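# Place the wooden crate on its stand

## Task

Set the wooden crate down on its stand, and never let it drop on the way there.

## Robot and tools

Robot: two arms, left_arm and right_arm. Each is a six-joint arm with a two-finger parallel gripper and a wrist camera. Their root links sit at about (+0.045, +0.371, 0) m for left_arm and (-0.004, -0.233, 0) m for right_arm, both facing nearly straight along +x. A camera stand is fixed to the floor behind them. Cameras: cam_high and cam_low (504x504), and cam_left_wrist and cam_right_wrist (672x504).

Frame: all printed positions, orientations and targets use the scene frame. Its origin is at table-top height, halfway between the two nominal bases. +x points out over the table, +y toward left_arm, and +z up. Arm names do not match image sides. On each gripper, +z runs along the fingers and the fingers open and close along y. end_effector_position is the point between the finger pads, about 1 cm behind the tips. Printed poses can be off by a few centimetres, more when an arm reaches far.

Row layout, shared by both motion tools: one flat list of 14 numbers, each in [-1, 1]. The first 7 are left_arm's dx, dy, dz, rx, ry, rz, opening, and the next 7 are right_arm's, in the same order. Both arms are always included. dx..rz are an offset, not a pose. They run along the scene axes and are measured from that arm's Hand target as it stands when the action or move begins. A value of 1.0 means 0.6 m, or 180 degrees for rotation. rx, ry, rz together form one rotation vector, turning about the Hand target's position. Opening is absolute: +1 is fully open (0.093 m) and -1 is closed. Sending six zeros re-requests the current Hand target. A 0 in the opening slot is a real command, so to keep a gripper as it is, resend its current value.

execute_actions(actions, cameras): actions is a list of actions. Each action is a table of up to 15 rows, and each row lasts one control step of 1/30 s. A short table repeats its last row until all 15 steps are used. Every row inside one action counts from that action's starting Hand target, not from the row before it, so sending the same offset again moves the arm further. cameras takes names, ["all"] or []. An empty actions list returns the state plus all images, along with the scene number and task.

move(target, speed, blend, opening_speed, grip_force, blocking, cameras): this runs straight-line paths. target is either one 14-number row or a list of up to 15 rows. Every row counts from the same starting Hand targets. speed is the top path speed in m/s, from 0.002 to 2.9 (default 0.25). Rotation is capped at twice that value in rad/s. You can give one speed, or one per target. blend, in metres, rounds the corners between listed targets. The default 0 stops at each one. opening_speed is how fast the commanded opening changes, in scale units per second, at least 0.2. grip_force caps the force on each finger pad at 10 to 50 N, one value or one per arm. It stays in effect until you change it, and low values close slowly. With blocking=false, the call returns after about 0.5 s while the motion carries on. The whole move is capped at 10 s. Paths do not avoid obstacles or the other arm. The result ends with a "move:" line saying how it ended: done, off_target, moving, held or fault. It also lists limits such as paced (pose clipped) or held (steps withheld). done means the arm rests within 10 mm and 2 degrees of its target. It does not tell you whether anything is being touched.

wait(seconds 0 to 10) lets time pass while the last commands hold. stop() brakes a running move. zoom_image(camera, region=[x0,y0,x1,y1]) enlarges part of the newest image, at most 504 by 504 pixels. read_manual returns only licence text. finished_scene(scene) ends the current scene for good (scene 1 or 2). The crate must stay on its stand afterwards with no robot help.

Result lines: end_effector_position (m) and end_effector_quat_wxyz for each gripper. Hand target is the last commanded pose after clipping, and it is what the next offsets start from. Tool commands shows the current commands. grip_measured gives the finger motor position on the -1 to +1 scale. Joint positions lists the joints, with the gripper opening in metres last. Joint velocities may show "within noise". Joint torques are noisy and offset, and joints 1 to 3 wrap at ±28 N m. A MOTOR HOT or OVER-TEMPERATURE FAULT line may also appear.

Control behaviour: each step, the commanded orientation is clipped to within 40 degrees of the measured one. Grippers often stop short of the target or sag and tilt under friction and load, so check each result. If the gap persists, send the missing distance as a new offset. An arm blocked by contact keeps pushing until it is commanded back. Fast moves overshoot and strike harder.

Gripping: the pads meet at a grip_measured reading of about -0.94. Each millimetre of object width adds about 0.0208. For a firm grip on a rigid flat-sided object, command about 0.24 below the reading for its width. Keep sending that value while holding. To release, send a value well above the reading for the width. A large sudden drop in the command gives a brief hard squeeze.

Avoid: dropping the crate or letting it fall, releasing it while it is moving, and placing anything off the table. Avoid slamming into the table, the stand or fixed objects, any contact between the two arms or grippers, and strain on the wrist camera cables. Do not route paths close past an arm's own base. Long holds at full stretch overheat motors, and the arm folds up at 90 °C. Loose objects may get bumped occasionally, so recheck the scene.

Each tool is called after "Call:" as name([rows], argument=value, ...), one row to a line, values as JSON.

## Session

Call:
execute_actions(actions=[])

Call:
zoom_image(camera="cam_high", region=[200, 60, 480, 320])

Call:
zoom_image(camera="cam_low", region=[50, 60, 300, 340])

Scene clock: 0.00 s.
left_arm: end_effector_position=(+0.4389, +0.3554, +0.0844) grip_measured=+1.000 end_effector_quat_wxyz=(+0.545, +0.043, +0.838, +0.009) | right_arm: end_effector_position=(+0.3727, -0.2666, +0.0698) grip_measured=+1.000 end_effector_quat_wxyz=(+0.541, +0.058, +0.836, -0.073)
Joint positions: left_arm=[-0.031 1.542 0.422 0.702 -0.008 0.064 0.093] | right_arm=[-0.015 1.563 0.342 0.799 0.174 0.012 0.093]
Joint velocities: within noise
Joint torques (N m): no reading
Heat: left arm: 34 °C; right arm: 35 °C.
Hand target: left_arm +0.4409, +0.3554, +0.0885; +0.549, +0.043, +0.835, +0.009 | right_arm +0.3748, -0.2666, +0.0740; +0.546, +0.058, +0.832, -0.073
Tool commands: left_gripper/opening=+1.0 right_gripper/opening=+1.0

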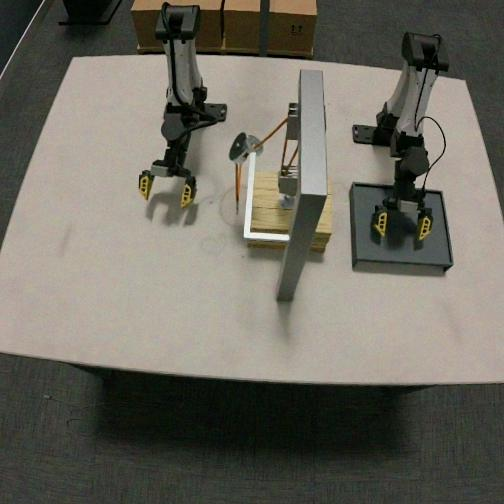

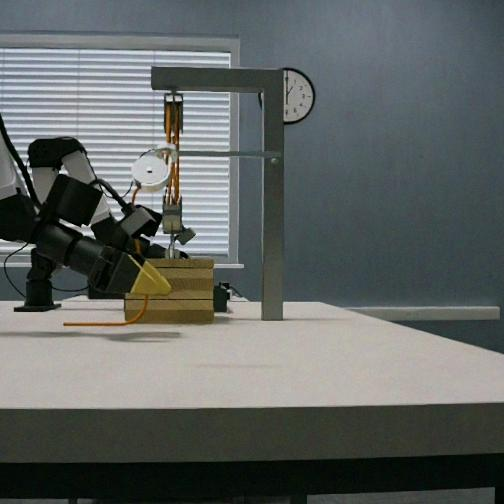

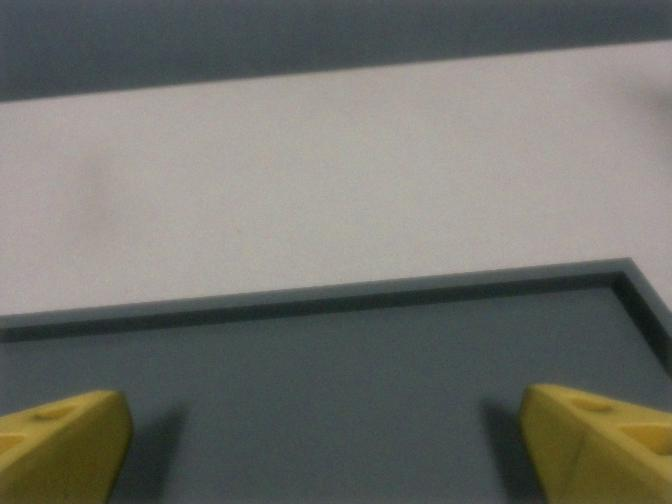

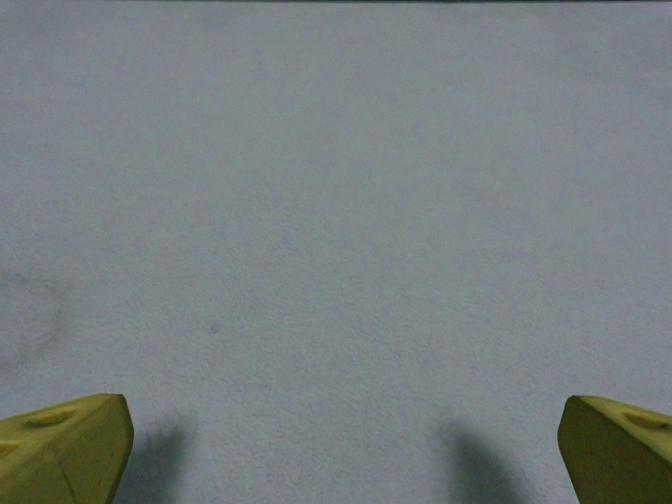

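Scaled by 1.800.

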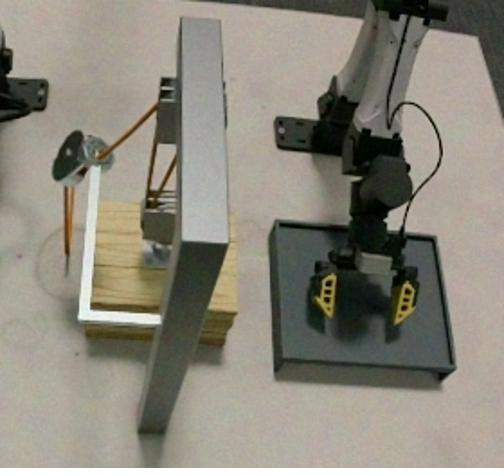

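Scaled by 1.800.

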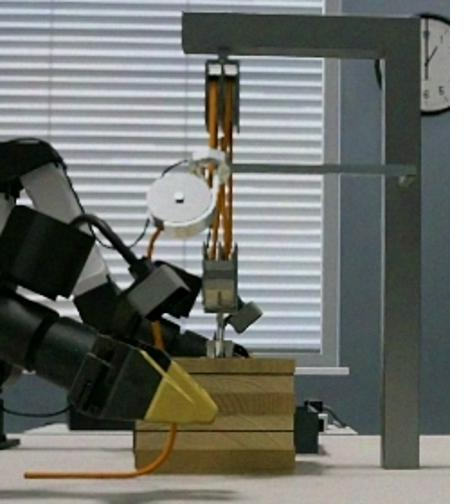

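Call:
move([
  [-0.018, 0.075, 0.183, -0.195, 0.19, 0.2105, 1, -0.125, 0.111, 0.143, 0.019, -0.0632, 0.1038, 1],
  [-0.048, 0.383, 0.069, -0.39, 0.38, 0.421, 1, -0.2147, 0.2643, 0.1517, 0.0381, -0.1264, 0.2076, 1],
  [-0.048, 0.383, -0.0875, -0.39, 0.38, 0.421, 1, -0.2147, 0.2643, 0.1517, 0.0381, -0.1264, 0.2076, 1],
], cameras=["all"], speed=0.25, blend=[0.03, 0.03, 0])

Call:
zoom_image(camera="cam_low", region=[50, 120, 230, 340])

Scene clock: 32.27 s.
left_arm: end_effector_position=(+0.4108, +0.5863, +0.0434) grip_measured=+1.000 end_effector_quat_wxyz=(+0.128, +0.704, -0.685, +0.135) | right_arm: end_effector_position=(+0.2483, -0.1086, +0.1671) grip_measured=+1.000 end_effector_quat_wxyz=(+0.676, -0.168, +0.699, +0.162)
Joint positions: left_arm=[0.662 2.438 2.151 -1.505 0.303 -0.914 0.093] | right_arm=[0.434 0.603 0.006 0.564 -0.035 -0.002 0.093]
Joint torques (N m): left_arm=[-0.12 -12.77 5.3 -0.01 0.25 0.12] | right_arm=[0.94 0.18 6.84 2.38 0.17 -0.01]
Heat: left arm: 36 °C; right arm: 37 °C.
Hand target: left_arm +0.4122, +0.5851, +0.0360; +0.132, +0.700, -0.688, +0.138 | right_arm +0.2460, -0.1081, +0.1650; +0.687, -0.165, +0.688, +0.166
Off the commanded pose: left_arm 0.008 m, 1 deg | right_arm 0.003 m, 2 deg.
joint sent to its limit (right arm) — joint 3 (elbow), lower limit, where the elbow is as bent as it goes. The joint targets still meet the commanded pose.
move: done

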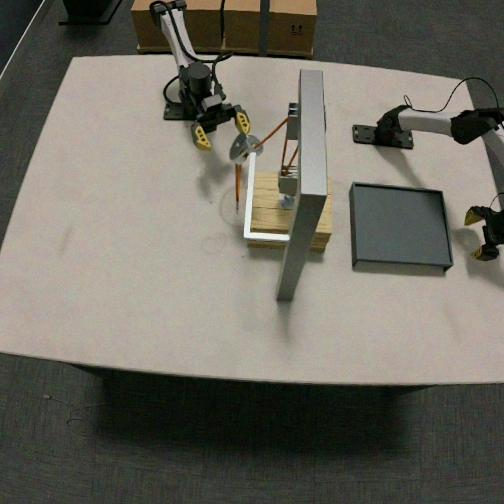

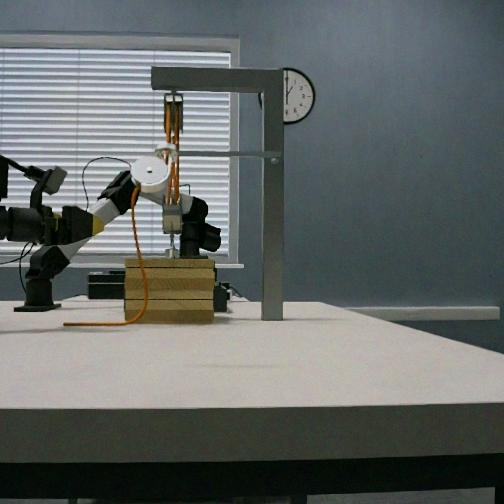

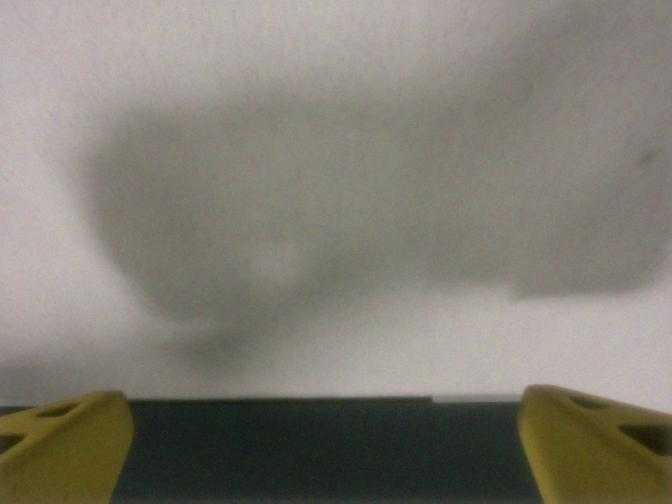

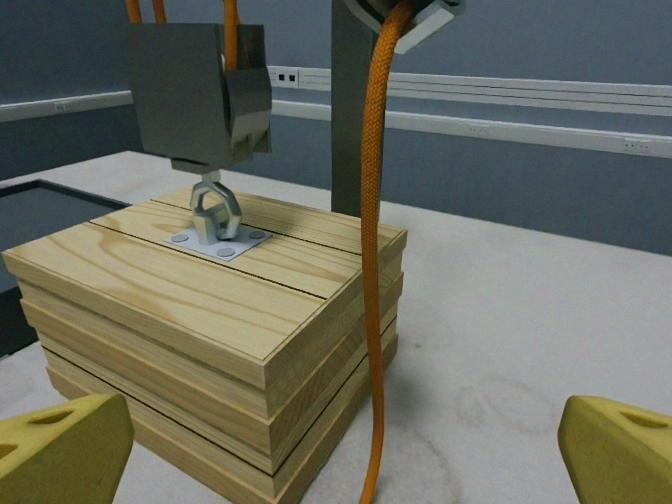

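Scaled by 2.291.

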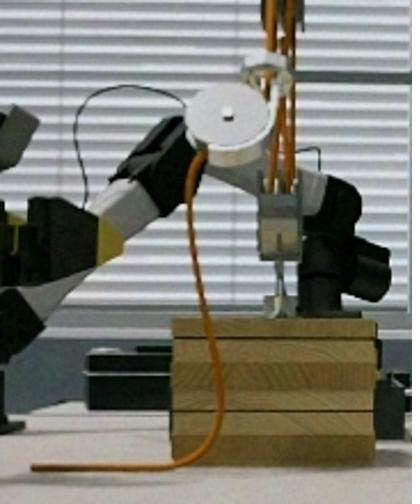

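Call:
move(target=[0, 0, 0, 0, 0, 0, 1, 0.15, 0.0517, 0.0, 0, 0, 0, 1], cameras=["cam_low", "cam_right_wrist"], speed=0.12)

Call:
zoom_image(camera="cam_low", region=[50, 120, 230, 340])

Scene clock: 51.43 s.
left_arm: end_effector_position=(+0.4109, +0.5864, +0.0434) grip_measured=+1.000 end_effector_quat_wxyz=(+0.128, +0.704, -0.685, +0.135) | right_arm: end_effector_position=(+0.3301, -0.0791, +0.1572) grip_measured=+1.000 end_effector_quat_wxyz=(+0.679, -0.165, +0.697, +0.161)
Joint positions: left_arm=[0.662 2.438 2.151 -1.505 0.303 -0.914 0.093] | right_arm=[0.4 1.453 0.214 1.212 -0.063 -0.002 0.093]
Joint torques (N m): left_arm=[-0.14 -12.77 5.33 0.01 0.25 0.12] | right_arm=[-0.76 -2.14 8.23 2.49 -0.06 0.09]
Heat: left arm: 43 °C; right arm: 38 °C.
Hand target: left_arm +0.4121, +0.5851, +0.0360; +0.132, +0.700, -0.688, +0.138 | right_arm +0.3360, -0.0771, +0.1650; +0.687, -0.165, +0.688, +0.166
Off the commanded pose: left_arm 0.008 m, 1 deg | right_arm 0.010 m, 2 deg.
move: done
Images, in order (width x height): cam_low 504x504, cam_right_wrist 672x504.

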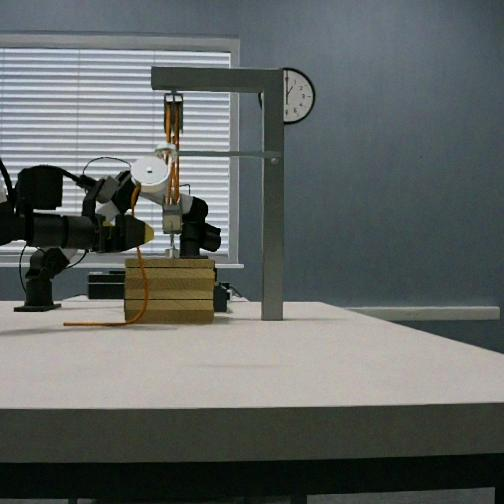

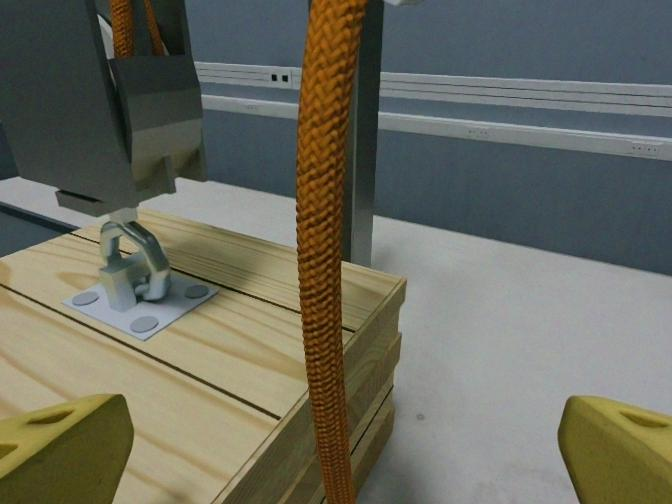

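Scaled by 2.291.

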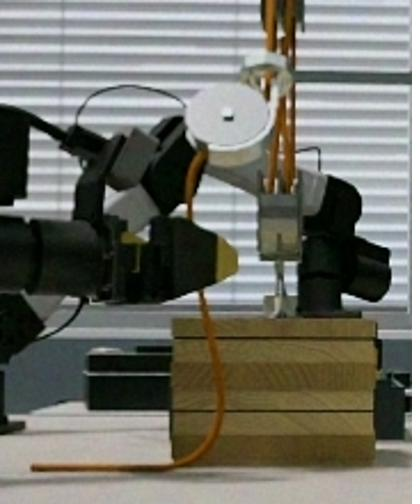

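Call:
move(target=[0,0,0,0,0,0,1,0,0,0,0,0,0,-1], opening_speed=1.5, cameras=["cam_low","cam_right_wrist"])

Scene clock: 69.17 s.
left_arm: end_effector_position=(+0.4109, +0.5864, +0.0434) grip_measured=+1.000 end_effector_quat_wxyz=(+0.128, +0.704, -0.685, +0.135) | right_arm: end_effector_position=(+0.3301, -0.0790, +0.1575) grip_measured=-0.957 end_effector_quat_wxyz=(+0.679, -0.165, +0.697, +0.161)
Joint positions: left_arm=[0.662 2.438 2.151 -1.505 0.303 -0.914 0.093] | right_arm=[0.4 1.453 0.214 1.213 -0.064 -0.002 0]
Joint torques (N m): left_arm=[-0.12 -12.81 5.27 0 0.26 0.13] | right_arm=[-0.76 -2.32 8.13 2.47 -0.1 -0.02]
Heat: left arm: 46 °C; right arm: 39 °C.
Hand target: left_arm +0.4121, +0.5851, +0.0360; +0.132, +0.700, -0.688, +0.138 | right_arm +0.3360, -0.0771, +0.1651; +0.687, -0.165, +0.688, +0.166
Off the commanded pose: left_arm 0.008 m, 1 deg | right_arm 0.010 m, 1 deg.
move: done
Images, in order (width x height): cam_low 504x504, cam_right_wrist 672x504.

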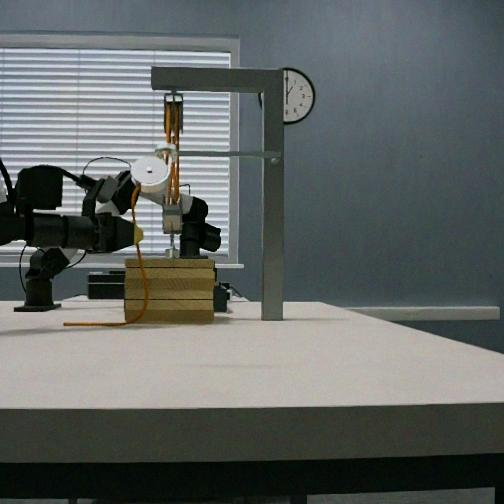

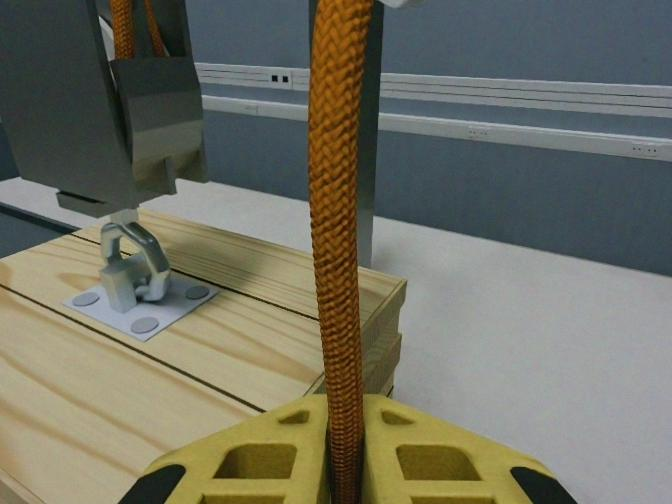

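Call:
move([
  [0,-0.05,0,0,0,0,1,-0.0017,-0.1382,0,-0.2338,-0.0897,-0.0632,-1],
  [0,-0.1417,0.003,0,0,0,1,-0.0267,-0.4048,-0.0168,-0.381,-0.0913,-0.1307,-1],
], speed=[0.15, 0.11], blend=[0.02, 0], cameras=["cam_high","cam_low","cam_right_wrist"])

Scene clock: 112.23 s.
left_arm: end_effector_position=(+0.4079, +0.5228, +0.0236) grip_measured=+1.000 end_effector_quat_wxyz=(+0.124, +0.696, -0.699, +0.113) | right_arm: end_effector_position=(+0.2970, -0.2275, +0.2012) grip_measured=-0.971 end_effector_quat_wxyz=(+0.672, -0.512, +0.413, -0.339)
Joint positions: left_arm=[0.528 2.267 1.783 -1.272 0.283 -1.025 0.093] | right_arm=[-0.406 1.241 0.092 1.345 -0.82 -1.214 0]
Joint torques (N m): left_arm=[-2.4 -16.58 3.89 -0.18 0.78 -0.49] | right_arm=[-11.89 2.45 0.65 0.99 2.88 -0.06]
Heat: left arm: 52 °C; right arm: 40 °C.
Hand target: left_arm +0.4121, +0.5000, +0.0378; +0.132, +0.700, -0.688, +0.138 | right_arm +0.3200, -0.3200, +0.1549; +0.579, -0.405, +0.581, -0.404
Off the commanded pose: left_arm 0.027 m, 3 deg | right_arm 0.106 m, 26 deg.
move: off_target (left_arm, right_arm)
Images, in order (width x height): cam_high 504x504, cam_low 504x504, cam_right_wrist 672x504.

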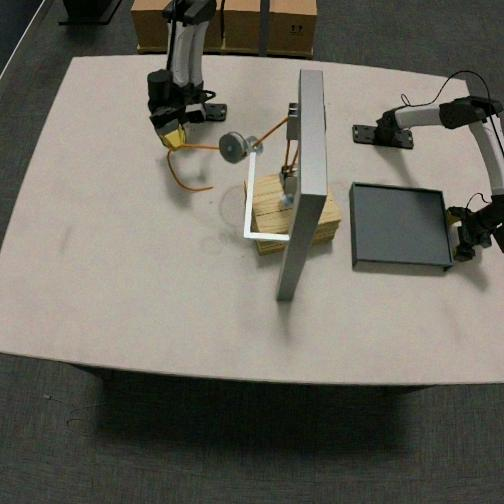

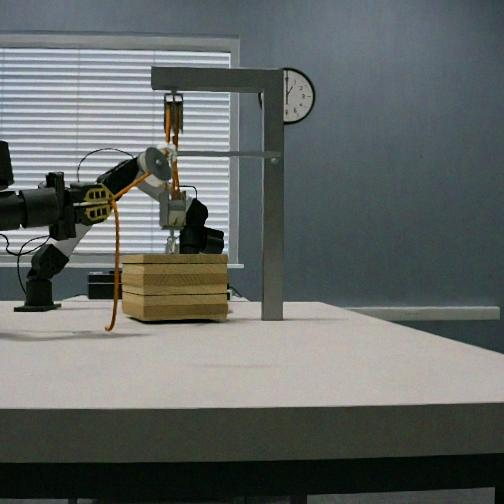

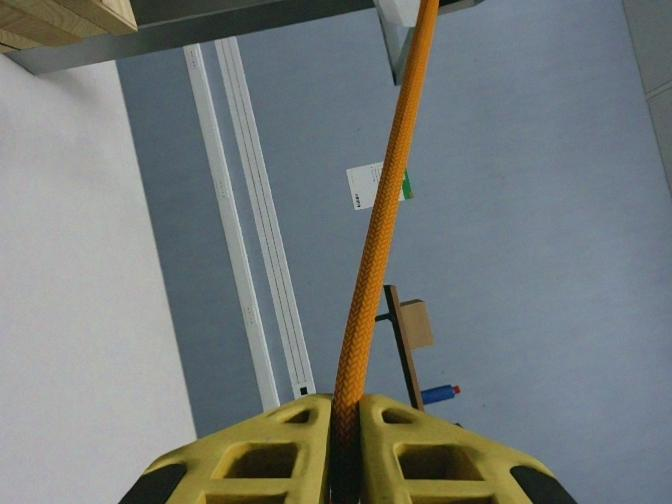

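Call:
move([
  [0,0,0.01,0,0,0,1,-0.0833,-0.3,-0.0583,-0.0276,0.0024,-0.0555,-1],
  [0,0,0.02,0,0,0,1,-0.0333,-0.5,-0.0667,-0.0273,0.005,-0.1155,-1],
  [0,0,0.02,0,0,0,1,-0.0333,-0.59,-0.0767,-0.0273,0.005,-0.1155,-1],
], speed=0.1, blend=[0.03, 0.03, 0], cameras=["cam_high","cam_low","cam_left_wrist"])

Scene clock: 129.30 s.
left_arm: end_effector_position=(+0.4078, +0.5228, +0.0239) grip_measured=+1.000 end_effector_quat_wxyz=(+0.124, +0.696, -0.699, +0.113) | right_arm: end_effector_position=(+0.2759, -0.4956, +0.1289) grip_measured=-0.971 end_effector_quat_wxyz=(+0.618, -0.525, +0.472, -0.345)
Joint positions: left_arm=[0.528 2.266 1.783 -1.273 0.283 -1.025 0.093] | right_arm=[-1.209 2.061 0.753 1.35 -1.537 -1.305 0]
Joint torques (N m): left_arm=[-2.41 -17.73 5.93 -0.53 0.8 -0.51] | right_arm=[-13.46 -1.84 12.64 1.17 4.8 0.31]
Heat: left arm: 53 °C; right arm: 38 °C.
Hand target: left_arm +0.4122, +0.5001, +0.0499; +0.132, +0.700, -0.688, +0.138 | right_arm +0.3000, -0.6740, +0.1090; +0.474, -0.321, +0.631, -0.523
Off the commanded pose: left_arm 0.035 m, 3 deg | right_arm 0.181 m, 40 deg.
move: off_target (left_arm, right_arm); blend cut to 0.0272 m at target 2; limits=paced
Images, in order (width x height): cam_high 504x504, cam_low 504x504, cam_left_wrist 672x504.

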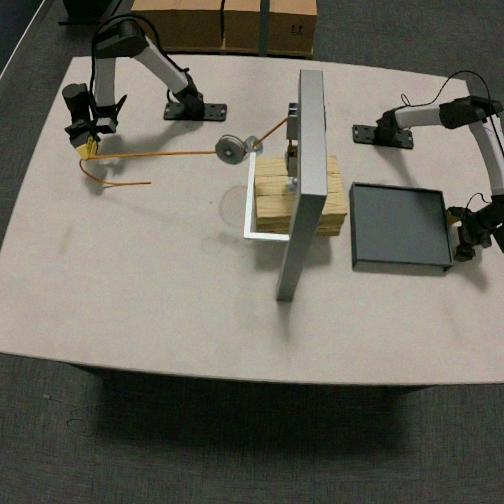

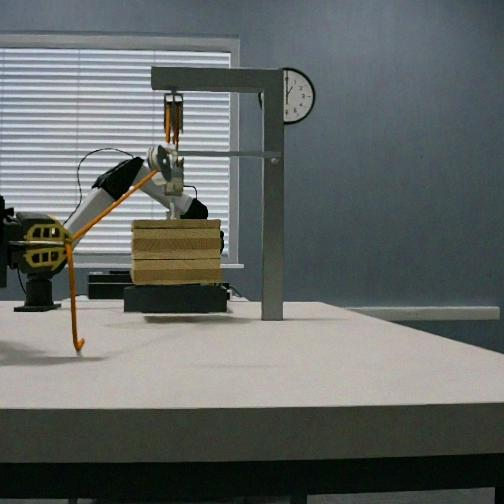

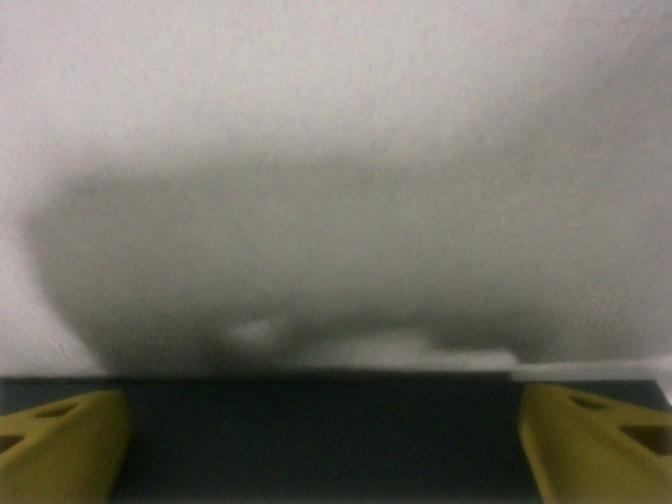

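Call:
move(target=[0,0,0,0,0,0,1,0,-0.11,0.0,0,0,0,-1], speed=0.09, cameras=["cam_high","cam_low","cam_left_wrist"])

Call:
zoom_image(camera="cam_low", region=[80, 180, 330, 360])

Call:
zoom_image(camera="cam_left_wrist", region=[336, 300, 672, 504])

Scene clock: 157.43 s.
left_arm: end_effector_position=(+0.4078, +0.5228, +0.0239) grip_measured=+1.000 end_effector_quat_wxyz=(+0.123, +0.695, -0.699, +0.112) | right_arm: end_effector_position=(+0.2909, -0.5600, +0.1257) grip_measured=-0.971 end_effector_quat_wxyz=(+0.602, -0.536, +0.458, -0.374)
Joint positions: left_arm=[0.527 2.266 1.783 -1.273 0.281 -1.025 0.093] | right_arm=[-1.231 2.241 1.041 1.349 -1.538 -1.27 0]
Joint torques (N m): left_arm=[-2.33 -17.68 5.93 -0.52 0.82 -0.51] | right_arm=[-13.85 -3.11 12.66 0.94 4.72 0.59]
Heat: left arm: 56 °C; right arm: 54 °C.
Hand target: left_arm +0.4122, +0.5001, +0.0498; +0.132, +0.700, -0.688, +0.138 | right_arm +0.3001, -0.7399, +0.1090; +0.474, -0.321, +0.631, -0.524
Off the commanded pose: left_arm 0.035 m, 3 deg | right_arm 0.181 m, 39 deg.
move: off_target (left_arm, right_arm)
Images, in order (width x height): cam_high 504x504, cam_low 504x504, cam_left_wrist 672x504.

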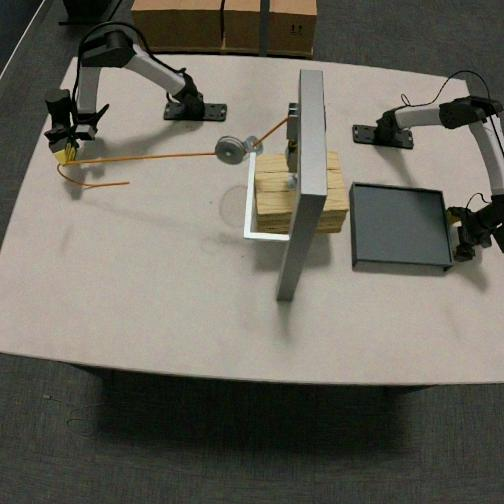

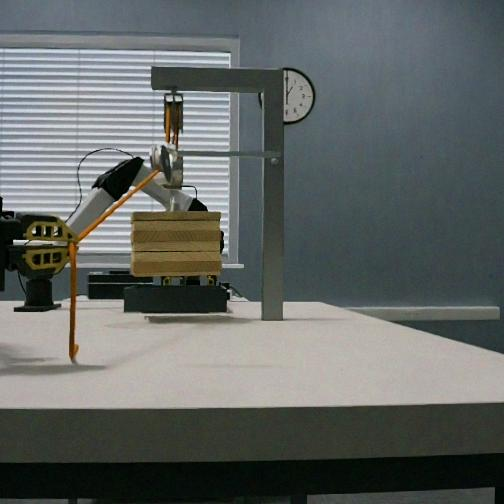

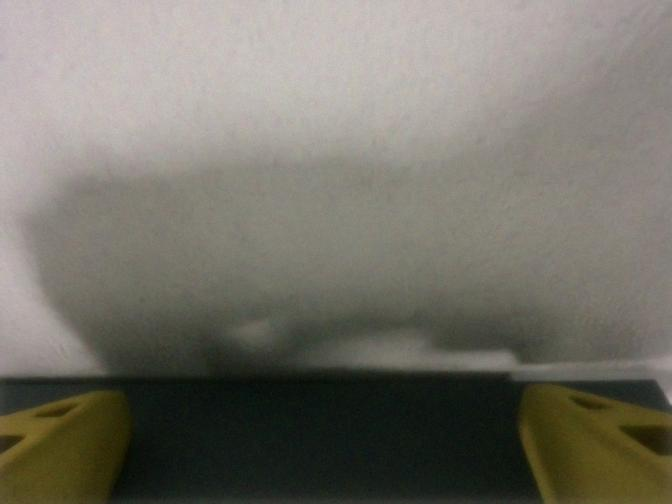

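Scaled by 2.016.

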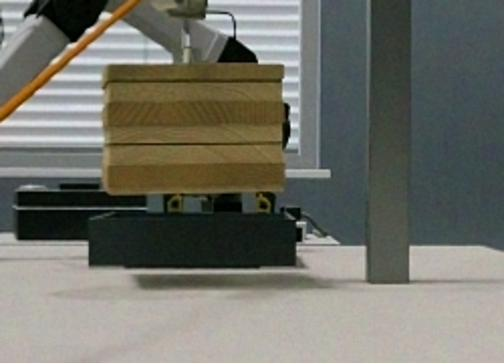

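Scaled by 1.500.

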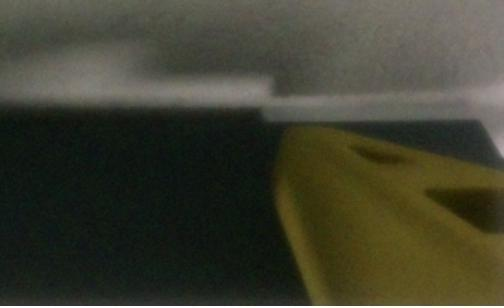

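Call:
move(target=[0.0233,-0.45,-0.008,0,0,0.022,1,0,0,0,0,0,0,-1], speed=0.12, cameras=["cam_high","cam_low"])

Call:
zoom_image(camera="cam_high", region=[200, 120, 460, 300])

Call:
zoom_image(camera="cam_low", region=[80, 180, 330, 360])

Scene clock: 199.50 s.
left_arm: end_effector_position=(+0.4182, +0.2448, +0.0269) grip_measured=+1.000 end_effector_quat_wxyz=(+0.122, +0.721, -0.674, +0.103) | right_arm: end_effector_position=(+0.2909, -0.5600, +0.1257) grip_measured=-0.971 end_effector_quat_wxyz=(+0.602, -0.536, +0.458, -0.374)
Joint positions: left_arm=[-0.18 2.055 1.464 -0.933 0.318 -1.838 0.093] | right_arm=[-1.231 2.241 1.041 1.349 -1.538 -1.269 0]
Joint torques (N m): left_arm=[-0.95 -14.75 6.37 0.67 0.7 -0.47] | right_arm=[-13.86 -3.12 12.74 0.87 4.61 0.55]
Heat: left arm: 61 °C; right arm: 67 °C.
Hand target: left_arm +0.4261, +0.2300, +0.0450; +0.127, +0.724, -0.663, +0.142 | right_arm +0.3001, -0.7399, +0.1090; +0.474, -0.321, +0.631, -0.524
Off the commanded pose: left_arm 0.025 m, 5 deg | right_arm 0.181 m, 39 deg.
move: off_target (left_arm, right_arm)
Images, in order (width x height): cam_high 504x504, cam_low 504x504.

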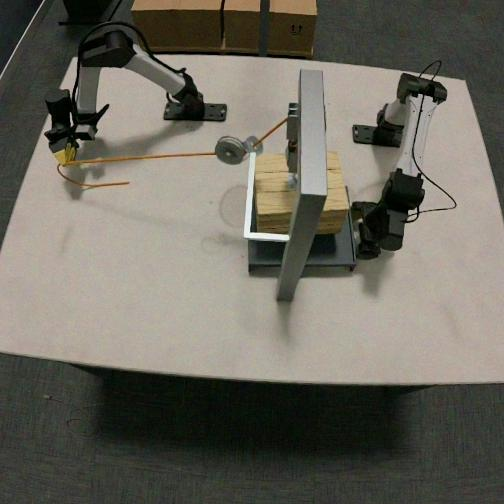

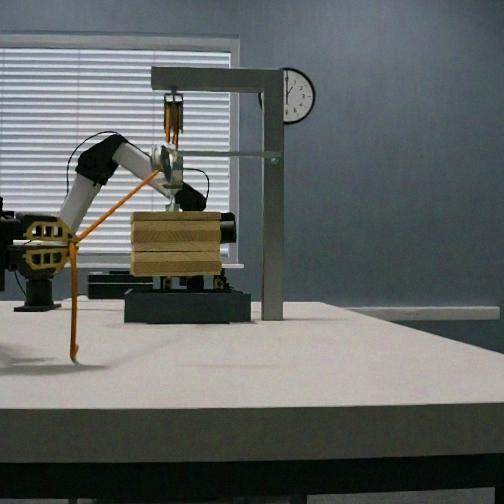

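Scaled by 1.938.

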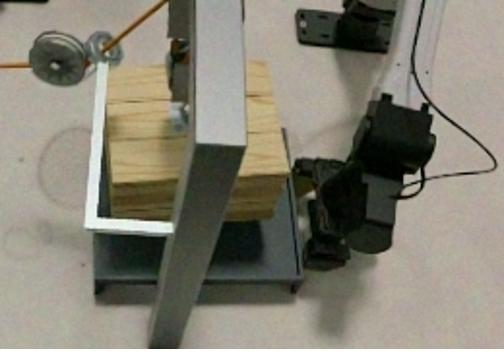

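Scaled by 2.016.

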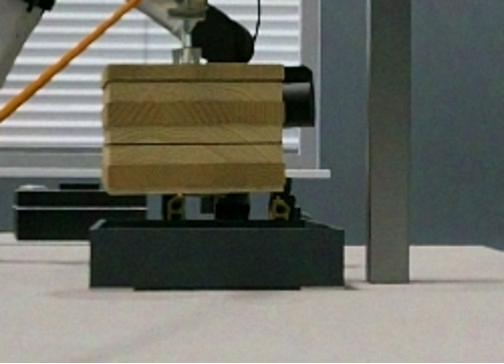

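Call:
move(target=[-0.0583,-0.0333,-0.008,0,0,0.01,1,0.02,0.15,0.04,0,0,0,-1], speed=0.08, cameras=["cam_high","cam_low","cam_left_wrist"])

Call:
zoom_image(camera="cam_high", region=[230, 130, 400, 300])

Call:
zoom_image(camera="cam_low", region=[80, 180, 330, 360])

Scene clock: 242.40 s.
left_arm: end_effector_position=(+0.3983, +0.2248, +0.0286) grip_measured=+1.000 end_effector_quat_wxyz=(+0.110, +0.740, -0.651, +0.127) | right_arm: end_effector_position=(+0.3218, -0.5625, +0.1377) grip_measured=-0.971 end_effector_quat_wxyz=(+0.572, -0.454, +0.521, -0.443)
Joint positions: left_arm=[-0.245 1.943 1.301 -0.796 0.311 -1.976 0.093] | right_arm=[-1.137 2.155 0.911 1.367 -1.191 -1.261 0]
Joint torques (N m): left_arm=[-1.94 -13.89 4.59 0.62 0.59 -0.24] | right_arm=[-6.11 -8.94 5.34 0.81 3.31 -0.04]
Heat: left arm: 64 °C; right arm: 76 °C. Fold the right arm in close to its base, or ease its load, before you think long.
Hand target: left_arm +0.3912, +0.2101, +0.0402; +0.125, +0.734, -0.652, +0.144 | right_arm +0.3120, -0.6500, +0.1330; +0.474, -0.321, +0.631, -0.524
Off the commanded pose: left_arm 0.020 m, 3 deg | right_arm 0.088 m, 25 deg.
MOTOR HOT: joint 5 (wrist yaw) of the right arm reports 76 °C; the controller's stop level is 90 °C. To cool a motor, set the load down, stop pushing, or move to a pose that needs little force.
move: off_target (left_arm, right_arm)
Images, in order (width x height): cam_high 504x504, cam_low 504x504, cam_left_wrist 672x504.

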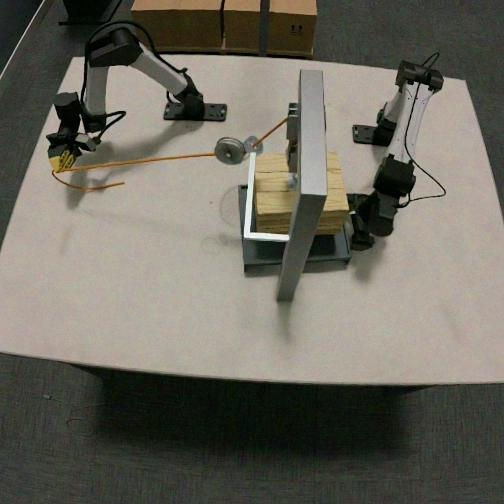

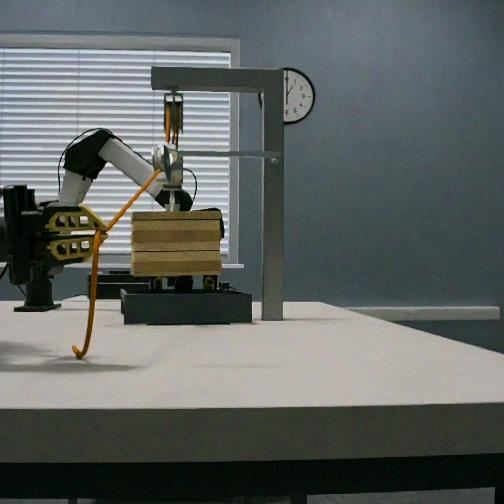

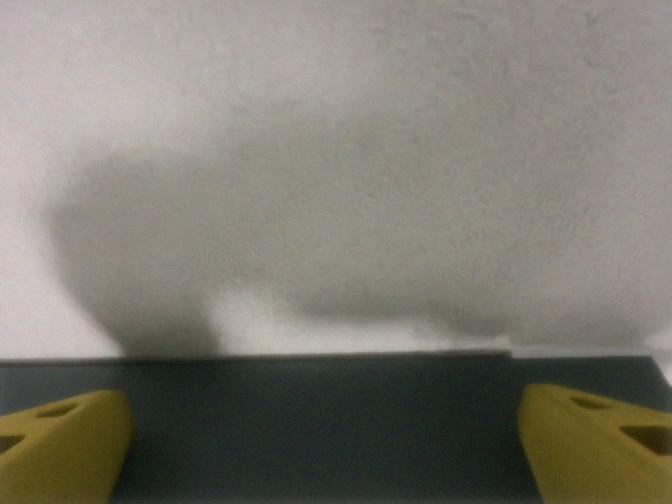

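Scaled by 2.965.

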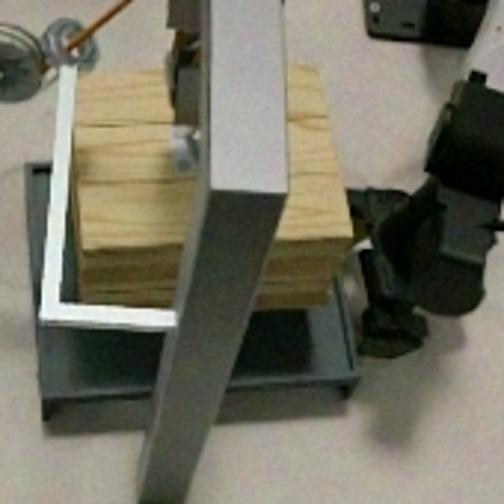

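Scaled by 2.016.

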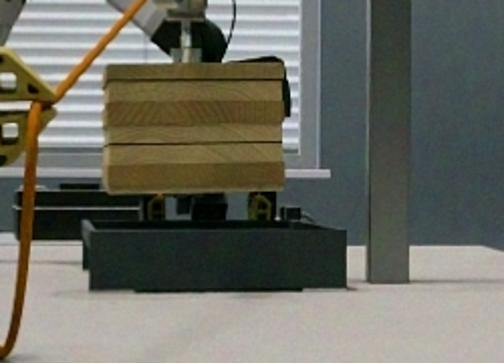

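Call:
move(target=[0,0.12,0.02,0,0,0,1,0,0.12,0.015,0,0,0,-1], speed=0.1, cameras=["cam_high","cam_low","cam_left_wrist"])

Call:
zoom_image(camera="cam_high", region=[230, 130, 400, 300])

Scene clock: 252.83 s.
left_arm: end_effector_position=(+0.3934, +0.2826, +0.0406) grip_measured=+1.000 end_effector_quat_wxyz=(+0.128, +0.739, -0.647, +0.133) | right_arm: end_effector_position=(+0.3189, -0.4915, +0.1510) grip_measured=-0.971 end_effector_quat_wxyz=(+0.573, -0.453, +0.521, -0.441)
Joint positions: left_arm=[-0.067 1.899 1.285 -0.893 0.367 -1.794 0.093] | right_arm=[-1.049 1.953 0.63 1.425 -1.104 -1.281 0]
Joint torques (N m): left_arm=[0.18 -13.42 5.34 0.32 0.28 0.12] | right_arm=[-6.27 -6.38 4.9 0.94 3.3 -0.09]
Heat: left arm: 64 °C; right arm: 72 °C. Fold the right arm in close to its base, or ease its load, before you think long.
Hand target: left_arm +0.3911, +0.2822, +0.0522; +0.125, +0.734, -0.652, +0.144 | right_arm +0.3121, -0.5779, +0.1420; +0.474, -0.321, +0.631, -0.523
Off the commanded pose: left_arm 0.012 m, 2 deg | right_arm 0.087 m, 25 deg.
MOTOR HOT: still on. Joint 5 (wrist yaw) of the right arm reports 72 °C.
move: off_target (left_arm, right_arm)
Images, in order (width x height): cam_high 504x504, cam_low 504x504, cam_left_wrist 672x504.

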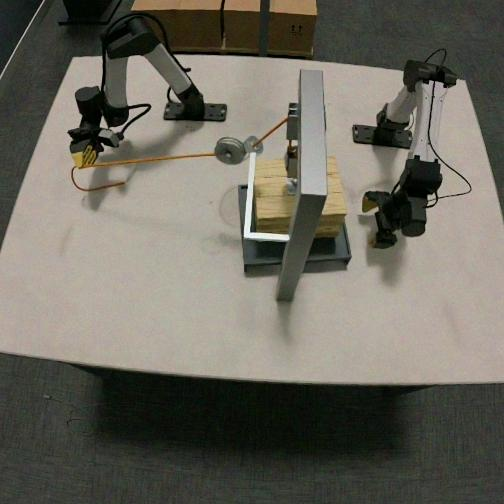

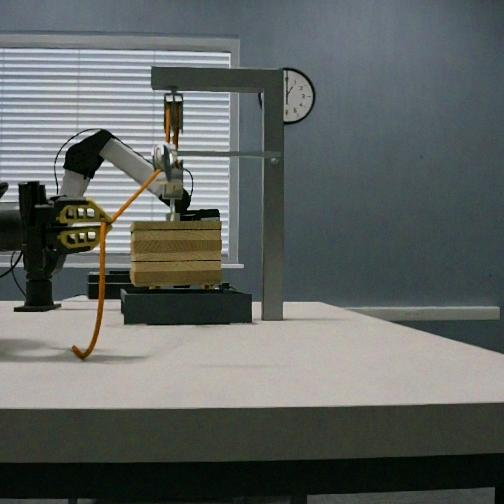

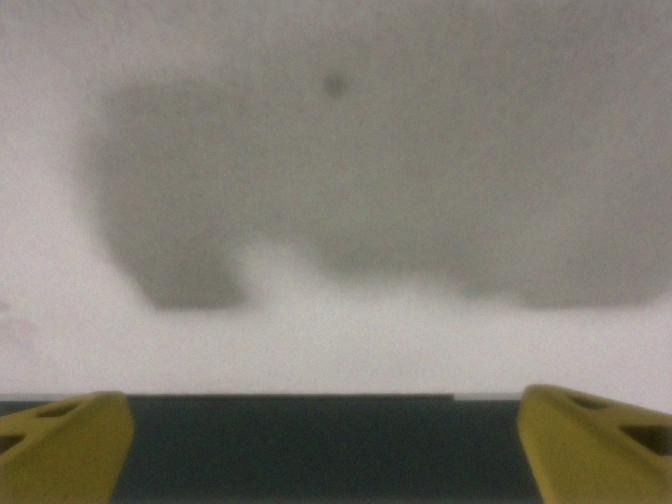

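Scaled by 2.965.

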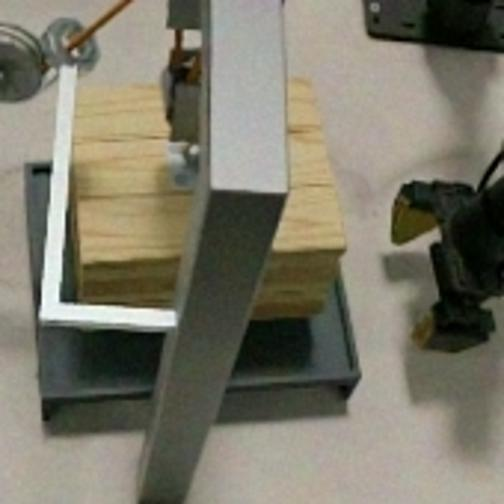

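Call:
zoom_image(camera="cam_low", region=[110, 210, 270, 335])

Scaled by 3.150.

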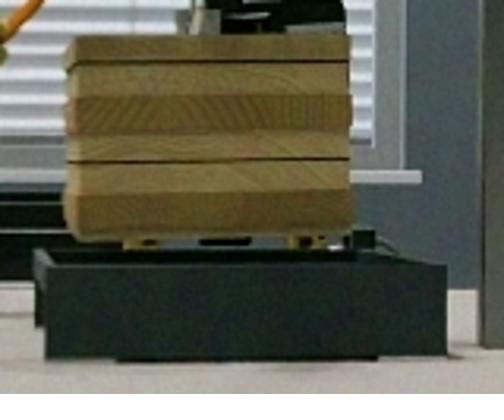

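Call:
move(target=[0,0,0,0,0,0,1,0,0.12,0.02,0,0,0,-1], speed=0.07, cameras=["cam_high","cam_low"])

Call:
zoom_image(camera="cam_low", region=[110, 210, 270, 335])

Call:
zoom_image(camera="cam_high", region=[230, 130, 400, 300])

Scene clock: 299.03 s.
left_arm: end_effector_position=(+0.3933, +0.2826, +0.0406) grip_measured=+1.000 end_effector_quat_wxyz=(+0.129, +0.739, -0.648, +0.133) | right_arm: end_effector_position=(+0.3164, -0.4276, +0.1690) grip_measured=-0.971 end_effector_quat_wxyz=(+0.569, -0.445, +0.520, -0.456)
Joint positions: left_arm=[-0.067 1.899 1.285 -0.893 0.368 -1.794 0.093] | right_arm=[-0.922 1.733 0.399 1.446 -0.95 -1.293 0]
Joint torques (N m): left_arm=[0.14 -13.42 5.38 0.31 0.29 0.13] | right_arm=[-5.64 -4.4 4.23 0.97 3.12 -0.04]
Heat: left arm: 64 °C; right arm: 68 °C.
Hand target: left_arm +0.3911, +0.2821, +0.0522; +0.125, +0.734, -0.652, +0.144 | right_arm +0.3120, -0.5060, +0.1539; +0.474, -0.321, +0.631, -0.523
Off the commanded pose: left_arm 0.012 m, 1 deg | right_arm 0.080 m, 23 deg.
MOTOR HOT: cleared for the motors of the right arm.
move: off_target (left_arm, right_arm)
Images, in order (width x height): cam_high 504x504, cam_low 504x504.

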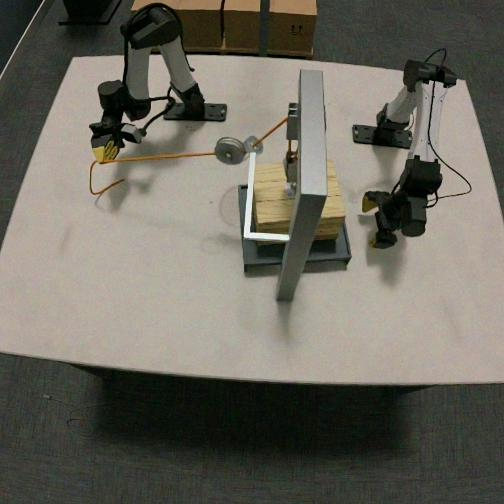

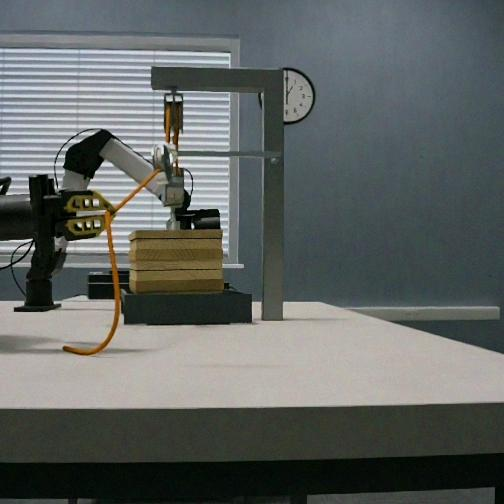

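Scaled by 3.150.

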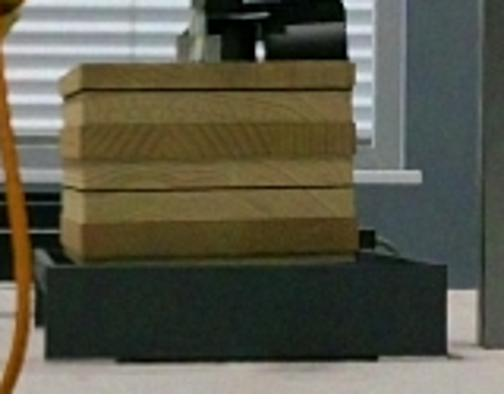

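Scaled by 2.965.

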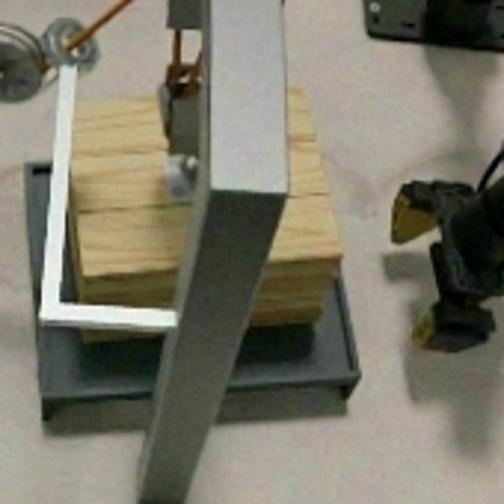

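Call:
move(target=[0,0,0,0,0,0,1,0,0.08,0.014,0,0,0,-1], speed=0.06, cameras=["cam_high","cam_low"])

Call:
zoom_image(camera="cam_low", region=[110, 210, 270, 335])

Call:
zoom_image(camera="cam_high", region=[230, 130, 400, 300])

Scene clock: 318.50 s.
left_arm: end_effector_position=(+0.3933, +0.2826, +0.0406) grip_measured=+1.000 end_effector_quat_wxyz=(+0.129, +0.739, -0.648, +0.133) | right_arm: end_effector_position=(+0.3167, -0.3907, +0.1840) grip_measured=-0.971 end_effector_quat_wxyz=(+0.563, -0.426, +0.520, -0.481)
Joint positions: left_arm=[-0.067 1.899 1.285 -0.893 0.368 -1.794 0.093] | right_arm=[-0.792 1.573 0.276 1.432 -0.765 -1.3 0]
Joint torques (N m): left_arm=[0.14 -13.41 5.37 0.31 0.31 0.12] | right_arm=[-4.46 -3.41 4.25 0.85 2.83 0.01]
Heat: left arm: 65 °C; right arm: 67 °C.
Hand target: left_arm +0.3911, +0.2821, +0.0522; +0.125, +0.734, -0.652, +0.144 | right_arm +0.3120, -0.4579, +0.1623; +0.474, -0.321, +0.631, -0.523
Off the commanded pose: left_arm 0.012 m, 1 deg | right_arm 0.071 m, 21 deg.
move: off_target (left_arm, right_arm)
Images, in order (width x height): cam_high 504x504, cam_low 504x504.

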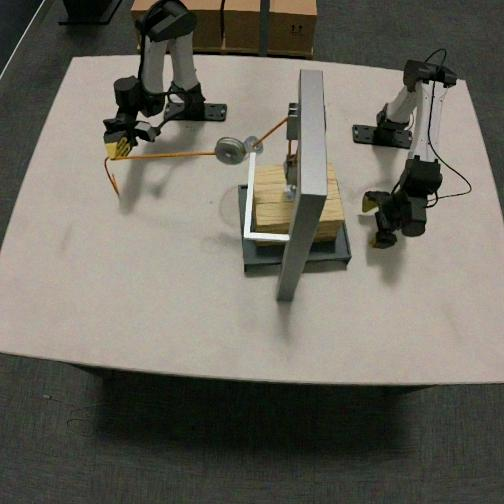

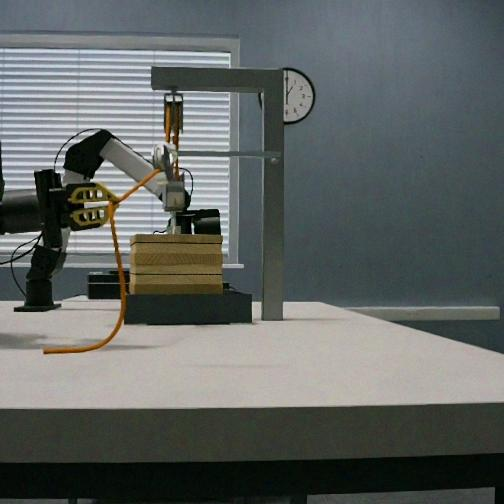

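Scaled by 3.150.

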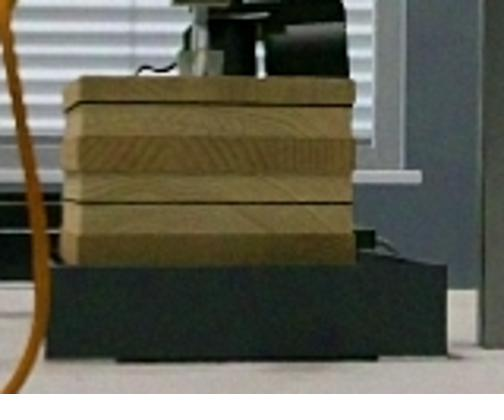

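Scaled by 2.965.

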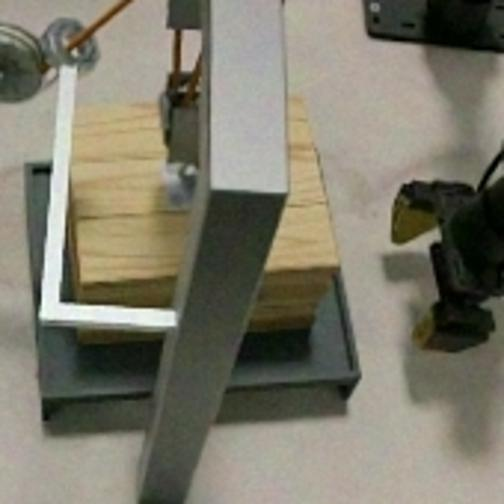

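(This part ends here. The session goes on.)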